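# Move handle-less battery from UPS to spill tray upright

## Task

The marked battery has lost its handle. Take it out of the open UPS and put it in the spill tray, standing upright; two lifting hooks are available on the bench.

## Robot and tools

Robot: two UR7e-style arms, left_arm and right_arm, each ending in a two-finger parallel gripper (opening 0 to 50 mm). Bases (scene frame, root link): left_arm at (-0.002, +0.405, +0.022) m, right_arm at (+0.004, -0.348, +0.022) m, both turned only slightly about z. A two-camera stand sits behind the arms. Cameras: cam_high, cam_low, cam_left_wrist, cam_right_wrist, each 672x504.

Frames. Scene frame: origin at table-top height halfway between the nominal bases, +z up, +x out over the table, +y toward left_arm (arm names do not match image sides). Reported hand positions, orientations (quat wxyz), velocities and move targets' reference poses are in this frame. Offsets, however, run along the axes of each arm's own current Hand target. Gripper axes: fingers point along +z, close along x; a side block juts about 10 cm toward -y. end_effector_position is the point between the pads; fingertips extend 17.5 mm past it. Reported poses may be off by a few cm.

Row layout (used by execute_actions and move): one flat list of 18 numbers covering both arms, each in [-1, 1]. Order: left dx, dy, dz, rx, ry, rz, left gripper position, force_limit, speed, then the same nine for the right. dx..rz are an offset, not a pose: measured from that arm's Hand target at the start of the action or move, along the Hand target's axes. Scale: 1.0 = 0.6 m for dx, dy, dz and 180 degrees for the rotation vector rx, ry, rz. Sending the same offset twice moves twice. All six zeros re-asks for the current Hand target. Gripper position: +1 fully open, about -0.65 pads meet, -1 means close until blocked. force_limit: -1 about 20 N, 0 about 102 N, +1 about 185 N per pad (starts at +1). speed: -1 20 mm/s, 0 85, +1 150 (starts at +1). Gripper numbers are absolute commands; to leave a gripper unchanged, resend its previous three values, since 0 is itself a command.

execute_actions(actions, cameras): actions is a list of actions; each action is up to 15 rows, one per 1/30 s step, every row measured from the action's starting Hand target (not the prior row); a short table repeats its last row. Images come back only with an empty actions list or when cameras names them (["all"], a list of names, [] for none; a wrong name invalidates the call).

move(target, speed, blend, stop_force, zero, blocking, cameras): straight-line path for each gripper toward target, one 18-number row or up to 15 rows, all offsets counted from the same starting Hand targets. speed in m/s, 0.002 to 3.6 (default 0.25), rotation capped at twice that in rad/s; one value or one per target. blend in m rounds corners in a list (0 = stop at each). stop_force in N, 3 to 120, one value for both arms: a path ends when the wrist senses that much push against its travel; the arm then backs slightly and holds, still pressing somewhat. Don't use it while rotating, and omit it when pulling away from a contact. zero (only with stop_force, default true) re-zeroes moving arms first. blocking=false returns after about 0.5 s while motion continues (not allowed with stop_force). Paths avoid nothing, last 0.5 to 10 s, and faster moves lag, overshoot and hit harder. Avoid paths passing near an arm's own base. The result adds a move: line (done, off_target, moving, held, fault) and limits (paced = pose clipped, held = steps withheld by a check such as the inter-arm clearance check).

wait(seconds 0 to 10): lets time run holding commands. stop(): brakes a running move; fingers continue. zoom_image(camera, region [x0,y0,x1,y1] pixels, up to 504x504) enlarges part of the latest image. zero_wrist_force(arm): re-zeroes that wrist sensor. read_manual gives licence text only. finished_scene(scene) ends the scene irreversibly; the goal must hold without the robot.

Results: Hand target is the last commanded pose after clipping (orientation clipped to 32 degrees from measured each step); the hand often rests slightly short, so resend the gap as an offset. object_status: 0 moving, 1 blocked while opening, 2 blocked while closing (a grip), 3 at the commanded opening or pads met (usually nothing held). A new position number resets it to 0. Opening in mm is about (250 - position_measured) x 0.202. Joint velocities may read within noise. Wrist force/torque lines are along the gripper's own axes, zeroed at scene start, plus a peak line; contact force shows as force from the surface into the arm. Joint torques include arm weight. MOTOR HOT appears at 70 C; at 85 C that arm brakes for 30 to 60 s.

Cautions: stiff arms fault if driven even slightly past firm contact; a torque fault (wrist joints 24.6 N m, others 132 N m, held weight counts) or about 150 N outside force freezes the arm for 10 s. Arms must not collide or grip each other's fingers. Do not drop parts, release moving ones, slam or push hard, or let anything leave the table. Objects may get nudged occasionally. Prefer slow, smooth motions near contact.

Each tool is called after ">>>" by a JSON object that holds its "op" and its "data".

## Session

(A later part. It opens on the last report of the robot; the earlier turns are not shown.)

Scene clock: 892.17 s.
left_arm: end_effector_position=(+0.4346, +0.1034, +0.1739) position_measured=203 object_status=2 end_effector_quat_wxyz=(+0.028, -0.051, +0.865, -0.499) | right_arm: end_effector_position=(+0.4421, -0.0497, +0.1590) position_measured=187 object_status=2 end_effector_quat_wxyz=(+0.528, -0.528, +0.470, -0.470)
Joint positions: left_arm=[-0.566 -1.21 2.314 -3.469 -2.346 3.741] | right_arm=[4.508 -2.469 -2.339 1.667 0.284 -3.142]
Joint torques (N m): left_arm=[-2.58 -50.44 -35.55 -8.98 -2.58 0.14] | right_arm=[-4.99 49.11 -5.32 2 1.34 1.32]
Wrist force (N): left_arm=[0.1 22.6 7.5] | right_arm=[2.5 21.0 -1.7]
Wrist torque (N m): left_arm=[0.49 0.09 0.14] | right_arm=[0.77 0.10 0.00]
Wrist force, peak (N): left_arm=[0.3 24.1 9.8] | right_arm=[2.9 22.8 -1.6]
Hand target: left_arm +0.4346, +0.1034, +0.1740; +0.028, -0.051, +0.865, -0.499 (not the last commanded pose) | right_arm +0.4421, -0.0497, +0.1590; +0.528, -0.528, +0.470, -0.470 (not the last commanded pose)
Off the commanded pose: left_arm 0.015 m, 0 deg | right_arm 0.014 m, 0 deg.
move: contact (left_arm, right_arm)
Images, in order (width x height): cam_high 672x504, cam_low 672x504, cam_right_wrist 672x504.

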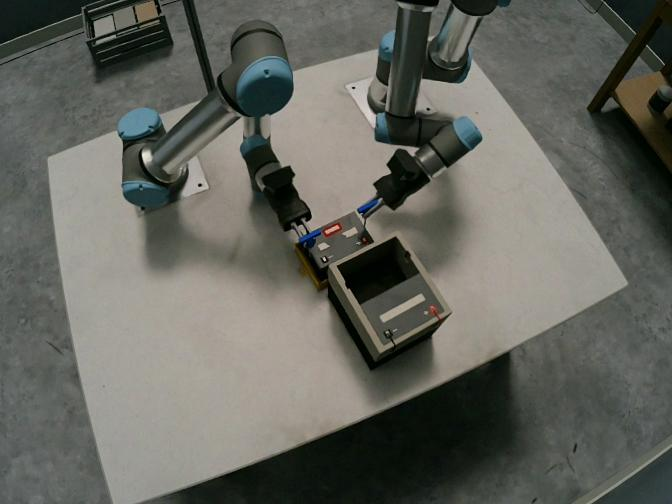

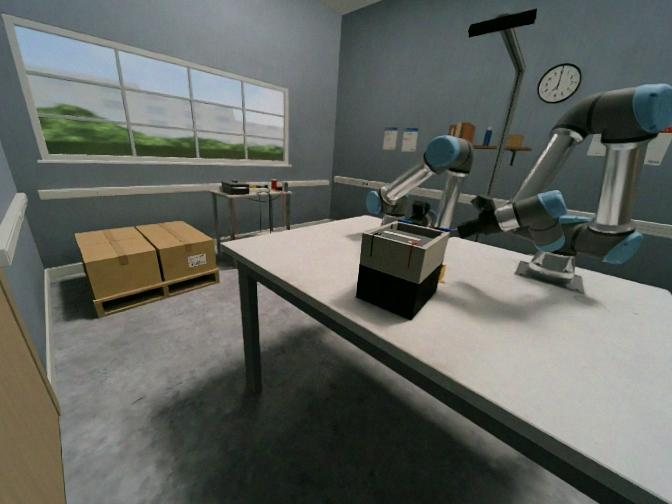

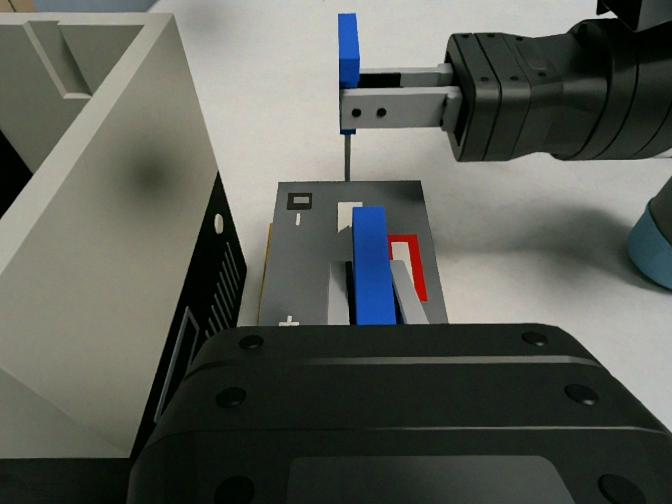

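>>> {"op": "move", "data": {"target": [[0,0.00866,0.005,0,0,0,-1,-0.3,-0.8,0,0.01,0,0,0,0,-1,0,0],[0,0.0253,-0.0237,0,0,0,-1,-0.3,-0.8,0.0333,0.01,0,0,0,0,-1,0,0]], "speed": [0.015,0.03], "cameras": ["cam_high","cam_right_wrist"]}}

>>> {"op": "zoom_image", "data": {"camera": "cam_high", "region": [270, 180, 420, 310]}}

Scene clock: 903.87 s.
left_arm: end_effector_position=(+0.4346, +0.1034, +0.1697) position_measured=203 object_status=2 end_effector_quat_wxyz=(+0.028, -0.051, +0.865, -0.499) | right_arm: end_effector_position=(+0.4420, -0.0498, +0.1574) position_measured=187 object_status=2 end_effector_quat_wxyz=(+0.528, -0.528, +0.470, -0.470)
Joint positions: left_arm=[-0.566 -1.198 2.315 -3.484 -2.346 3.741] | right_arm=[4.508 -2.474 -2.338 1.669 0.284 -3.141]
Joint torques (N m): left_arm=[2.52 -40.66 -4.49 -1.91 -2.04 -0.46] | right_arm=[-0.29 30.56 -0.03 0.98 -0.03 0.09]
Wrist force (N): left_arm=[0.1 5.4 -6.0] | right_arm=[3.0 2.5 -1.7]
Wrist torque (N m): left_arm=[-0.39 0.05 0.16] | right_arm=[0.59 0.11 -0.02]
Wrist force, peak (N): left_arm=[0.3 22.8 7.8] | right_arm=[2.5 21.3 -2.0]
Hand target: left_arm +0.4346, +0.1034, +0.1697; +0.028, -0.051, +0.865, -0.499 (not the last commanded pose) | right_arm +0.4420, -0.0498, +0.1574; +0.528, -0.528, +0.470, -0.470 (not the last commanded pose)
Tool commands: left_gripper/position=-1.0 left_gripper/force_limit=-0.3 left_gripper/speed=-0.8 right_gripper/position=-1.0 right_gripper/force_limit=+0.003922 right_gripper/speed=+0.003922
Off the commanded pose: left_arm 0.020 m, 0 deg | right_arm 0.020 m, 0 deg.
FORCE FAULT: contact force on the right arm reached its limit, and that arm stopped. The contact can be on any part of that arm, not only on its tool. That arm's remaining commands of this call were not run. That arm is still stopped at the end of this call. That arm stays stopped for about 10 more seconds. Until then a move that you send moves the other arm only, and its call returns only when the move has ended. Once the stop has ended, the next robot result says so. If the stop ends while you think or write, that arm runs what you send next, counted from a new Hand target: where the arm stands when the stop ends. While its stop runs, that arm takes no new command, but its gripper still runs the gripper command that each later call begins with. Until it ends, the stop uses up actions while you think or wait. An arm that is not stopped still takes commands.
move: fault (right_arm), off_target (left_arm; braked at the fault stop of right_arm); path passed 0 of 2 targets
Images, in order (width x height): cam_high 672x504, cam_right_wrist 672x504.

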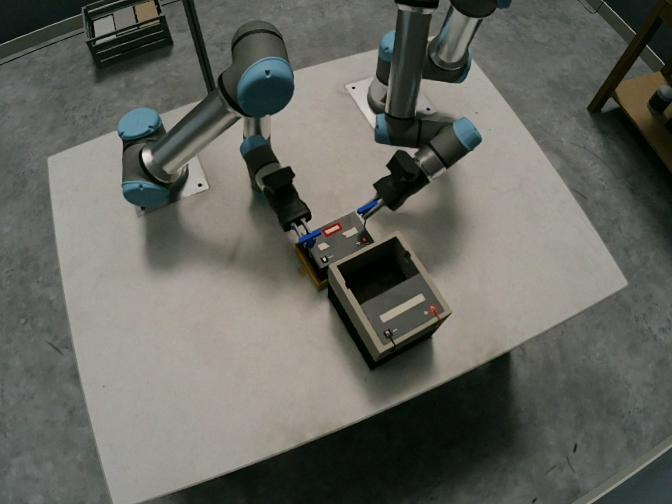

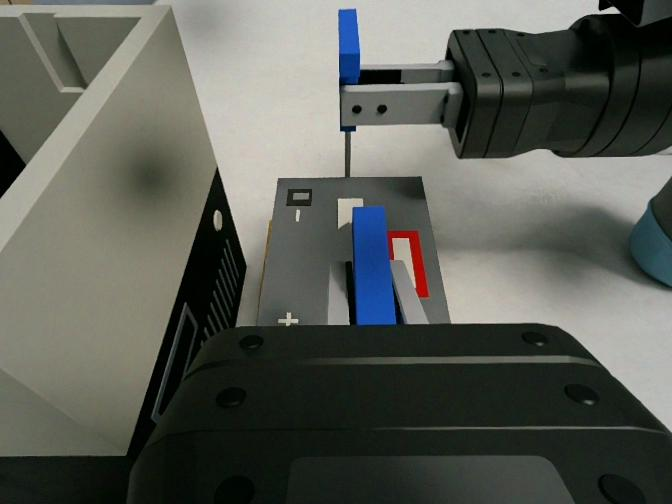

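Scaled by 3.360 from the camera's 672x504 image, which has a finer 960x720 frame.

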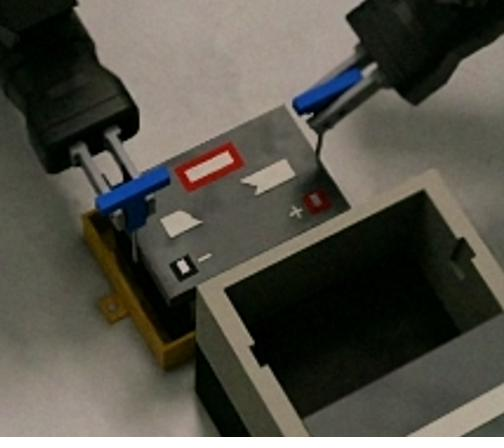

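>>> {"op": "move", "data": {"target": [[0,0.0029,0.0017,0,0,0,-1,-0.3,-0.8,0,0,0,0,0,0,-1,0,0],[0,0.0195,-0.027,0,0,0,-1,-0.3,-0.8,0,0,0,0,0,0,-1,0,0]], "speed": [0.015,0.03], "cameras": ["cam_right_wrist"]}}

>>> {"op": "wait", "data": {"seconds": 6, "cameras": ["cam_high"]}}

Scene clock: 921.70 s.
left_arm: end_effector_position=(+0.4321, +0.1233, +0.1677) position_measured=203 object_status=2 end_effector_quat_wxyz=(+0.028, -0.051, +0.865, -0.499) | right_arm: end_effector_position=(+0.4420, -0.0498, +0.1574) position_measured=187 object_status=2 end_effector_quat_wxyz=(+0.528, -0.528, +0.470, -0.470)
Joint positions: left_arm=[-0.524 -1.21 2.337 -3.463 -2.375 3.783] | right_arm=[4.508 -2.474 -2.338 1.669 0.284 -3.141]
Joint torques (N m): left_arm=[-9.32 -24.11 -22.05 -6.22 -0.11 -2.27] | right_arm=[-0.42 32.46 -0.99 0.88 0.06 0.05]
Wrist force (N): left_arm=[0.4 1.5 0.2] | right_arm=[2.9 2.7 -1.6]
Wrist torque (N m): left_arm=[0.17 0.06 0.05] | right_arm=[0.63 0.15 -0.01]
Wrist force, peak (N): left_arm=[-0.1 8.1 -4.3] | right_arm=[3.4 2.6 -1.7]
Hand target: left_arm +0.4322, +0.1232, +0.1677; +0.028, -0.051, +0.865, -0.499 | right_arm +0.4420, -0.0498, +0.1574; +0.528, -0.528, +0.470, -0.470
Off the commanded pose: left_arm 0.000 m, 0 deg | right_arm 0.000 m, 0 deg.
FORCE FAULT, CONTINUED: the right arm's stop, for the force fault that an earlier result reported, is over. The rest of the stop counts as 19 of the actions that you can send in this scene. The stop ended before this call began, so that arm ran this call's commands, counted from a new Hand target: where the arm stood when the stop ended.
move: done
Images, in order (width x height): cam_right_wrist 672x504.

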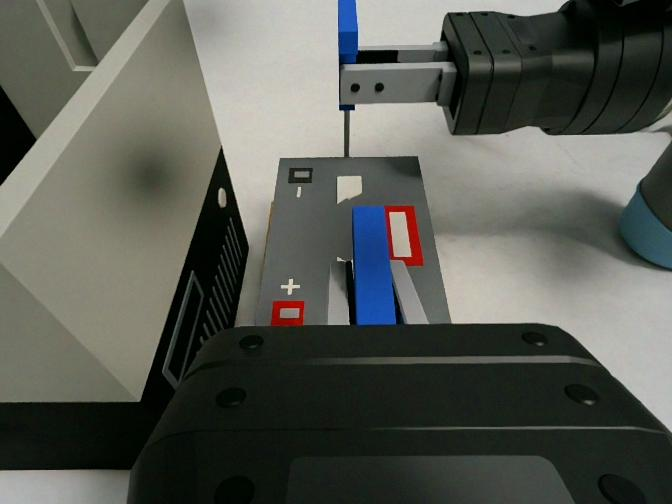

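Scene clock: 927.70 s.
left_arm: end_effector_position=(+0.4322, +0.1232, +0.1677) position_measured=203 object_status=2 end_effector_quat_wxyz=(+0.028, -0.051, +0.865, -0.499) | right_arm: end_effector_position=(+0.4420, -0.0498, +0.1574) position_measured=187 object_status=2 end_effector_quat_wxyz=(+0.528, -0.528, +0.470, -0.470)
Joint positions: left_arm=[-0.524 -1.209 2.336 -3.463 -2.375 3.783] | right_arm=[4.508 -2.474 -2.338 1.669 0.284 -3.141]
Joint torques (N m): left_arm=[-8.26 -23.02 -27.33 -6.52 -0.24 -2.35] | right_arm=[-0.6 32.02 -0.69 0.84 -0.19 0.11]
Wrist force (N): left_arm=[0.3 0.8 0.5] | right_arm=[3.0 2.5 -1.8]
Wrist torque (N m): left_arm=[0.06 0.07 0.07] | right_arm=[0.61 0.12 -0.02]
Wrist force, peak (N): left_arm=[0.5 1.7 0.5] | right_arm=[3.2 2.8 -1.8]
Hand target: left_arm +0.4322, +0.1232, +0.1677; +0.028, -0.051, +0.865, -0.499 | right_arm +0.4420, -0.0498, +0.1574; +0.528, -0.528, +0.470, -0.470
Tool commands: left_gripper/position=-1.0 left_gripper/force_limit=-0.3 left_gripper/speed=-0.8 right_gripper/position=-1.0 right_gripper/force_limit=+0.0 right_gripper/speed=+0.0
Off the commanded pose: left_arm 0.000 m, 0 deg | right_arm 0.000 m, 0 deg.
wait: 6.00 s; at rest by 0.17 s
Images, in order (width x height): cam_high 672x504.

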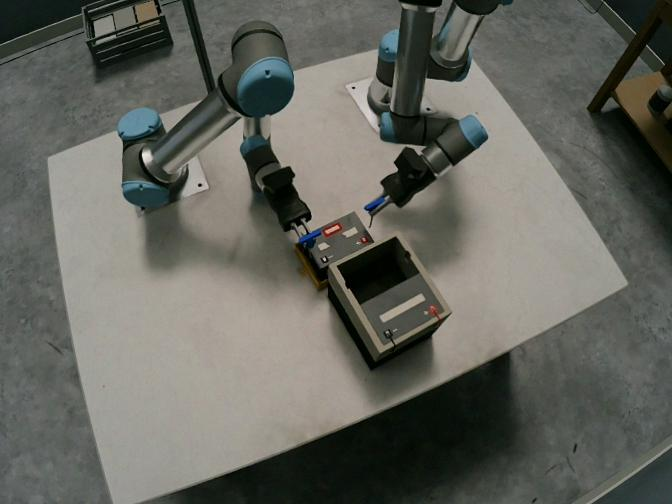

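>>> {"op": "move", "data": {"target": [[0,0,0,0,0,0,-1,-0.3,-0.8,0.0333,-0.0008,0,0,0,0,-1,0,0],[0,-0.1732,-0.1,0,0,0,-1,-0.3,-0.8,0.04,-0.2,0,0,0,0,-1,0,0]], "speed": [0.03,0.15], "cameras": ["all"]}}

>>> {"op": "zoom_image", "data": {"camera": "cam_high", "region": [270, 180, 420, 310]}}

Scene clock: 937.40 s.
left_arm: end_effector_position=(+0.4325, +0.1232, +0.2877) position_measured=203 object_status=2 end_effector_quat_wxyz=(+0.028, -0.051, +0.865, -0.499) | right_arm: end_effector_position=(+0.4448, -0.0737, +0.2773) position_measured=187 object_status=2 end_effector_quat_wxyz=(+0.528, -0.528, +0.470, -0.470)
Joint positions: left_arm=[-0.524 -1.509 2.237 -3.064 -2.375 3.783] | right_arm=[4.483 -2.051 -2.459 1.367 0.308 -3.141]
Joint torques (N m): left_arm=[9.44 -33.16 -10.12 -1.77 0 -1.15] | right_arm=[-0.26 35.63 12.38 1.97 -2.04 -1.67]
Wrist force (N): left_arm=[0.5 1.4 0.6] | right_arm=[-1.3 2.7 -1.6]
Wrist torque (N m): left_arm=[0.14 0.04 0.02] | right_arm=[0.60 0.13 0.35]
Wrist force, peak (N): left_arm=[0.4 4.2 1.7] | right_arm=[-1.3 5.7 -1.4]
Hand target: left_arm +0.4325, +0.1232, +0.2877; +0.028, -0.051, +0.865, -0.499 | right_arm +0.4448, -0.0736, +0.2774; +0.528, -0.528, +0.470, -0.470
Off the commanded pose: left_arm 0.000 m, 0 deg | right_arm 0.000 m, 0 deg.
move: done

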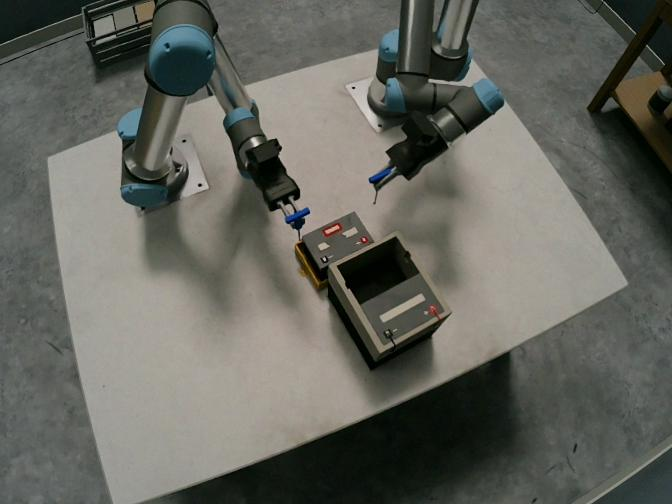

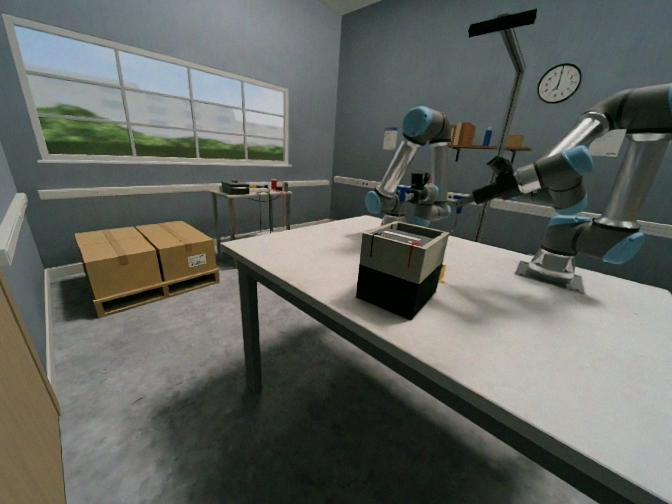

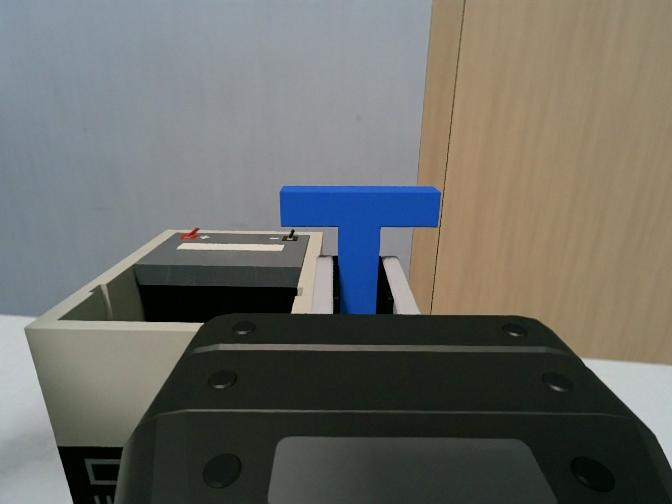

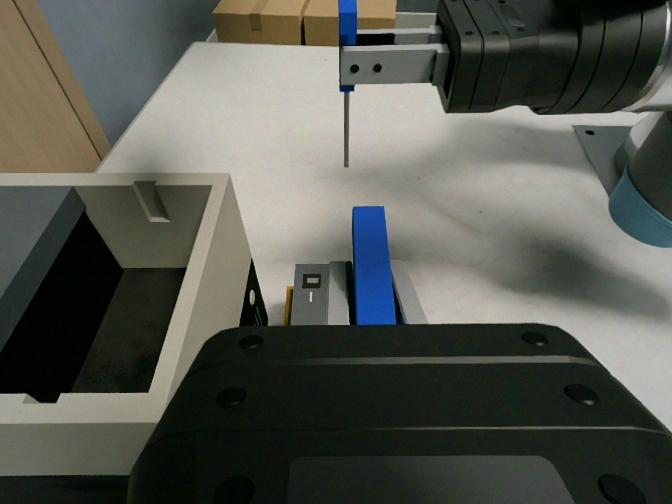

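Scaled by 3.360 from the camera's 672x504 image, which has a finer 960x720 frame.

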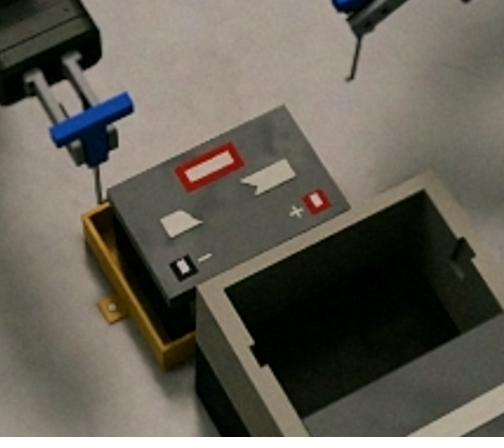

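>>> {"op": "move", "data": {"target": [-0.023,0.323,-0.043,0,0,0,-1,-0.3,-0.8,0.132,0.1,-0.015,0,0,0,-1,0,0], "speed": 0.2, "cameras": ["cam_high"]}}

>>> {"op": "zoom_image", "data": {"camera": "cam_high", "region": [270, 180, 420, 310]}}

>>> {"op": "finished_scene", "data": {"scene": 1}}

Scene clock: 957.67 s.
left_arm: end_effector_position=(+0.4319, +0.2432, +0.1328) position_measured=203 object_status=2 end_effector_quat_wxyz=(+0.028, -0.051, +0.865, -0.499) | right_arm: end_effector_position=(+0.4451, -0.1534, +0.2174) position_measured=187 object_status=2 end_effector_quat_wxyz=(+0.528, -0.528, +0.470, -0.470)
Joint positions: left_arm=[-0.233 -1.199 2.385 -3.225 -2.547 4.162] | right_arm=[4.407 -2.296 -2.606 1.76 0.385 -3.142]
Joint torques (N m): left_arm=[7.92 -21.67 -25.92 -3.95 -1.16 1.42] | right_arm=[10.35 25.11 -4.73 0.8 -2.06 1.92]
Wrist force (N): left_arm=[0.5 1.1 0.4] | right_arm=[-1.3 2.7 -1.7]
Wrist torque (N m): left_arm=[0.10 0.02 0.17] | right_arm=[0.59 0.13 0.33]
Wrist force, peak (N): left_arm=[0.0 5.1 0.0] | right_arm=[0.1 3.9 -1.9]
Hand target: left_arm +0.4320, +0.2432, +0.1328; +0.028, -0.051, +0.865, -0.499 | right_arm +0.4450, -0.1534, +0.2174; +0.528, -0.528, +0.470, -0.470
Off the commanded pose: left_arm 0.000 m, 0 deg | right_arm 0.000 m, 0 deg.
move: done
Images, in order (width x height): cam_high 672x504.

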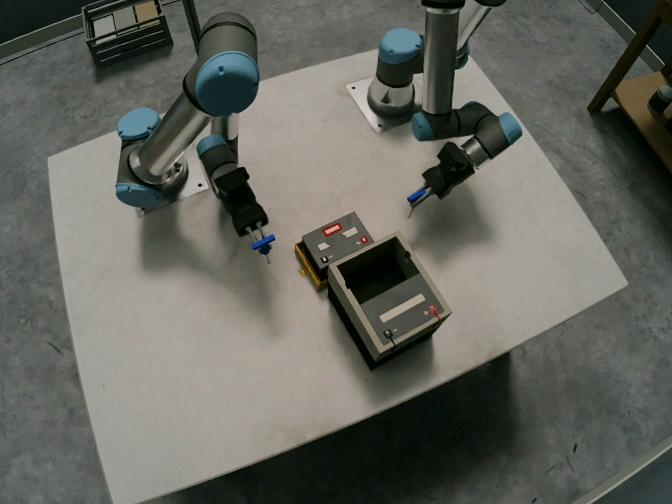

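Scaled by 3.360 from the camera's 672x504 image, which has a finer 960x720 frame.

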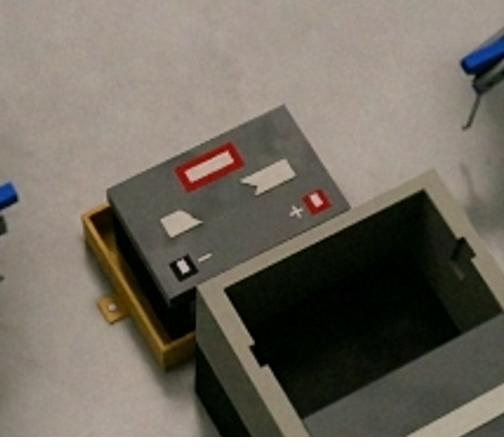

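The scene is finished: the task was done.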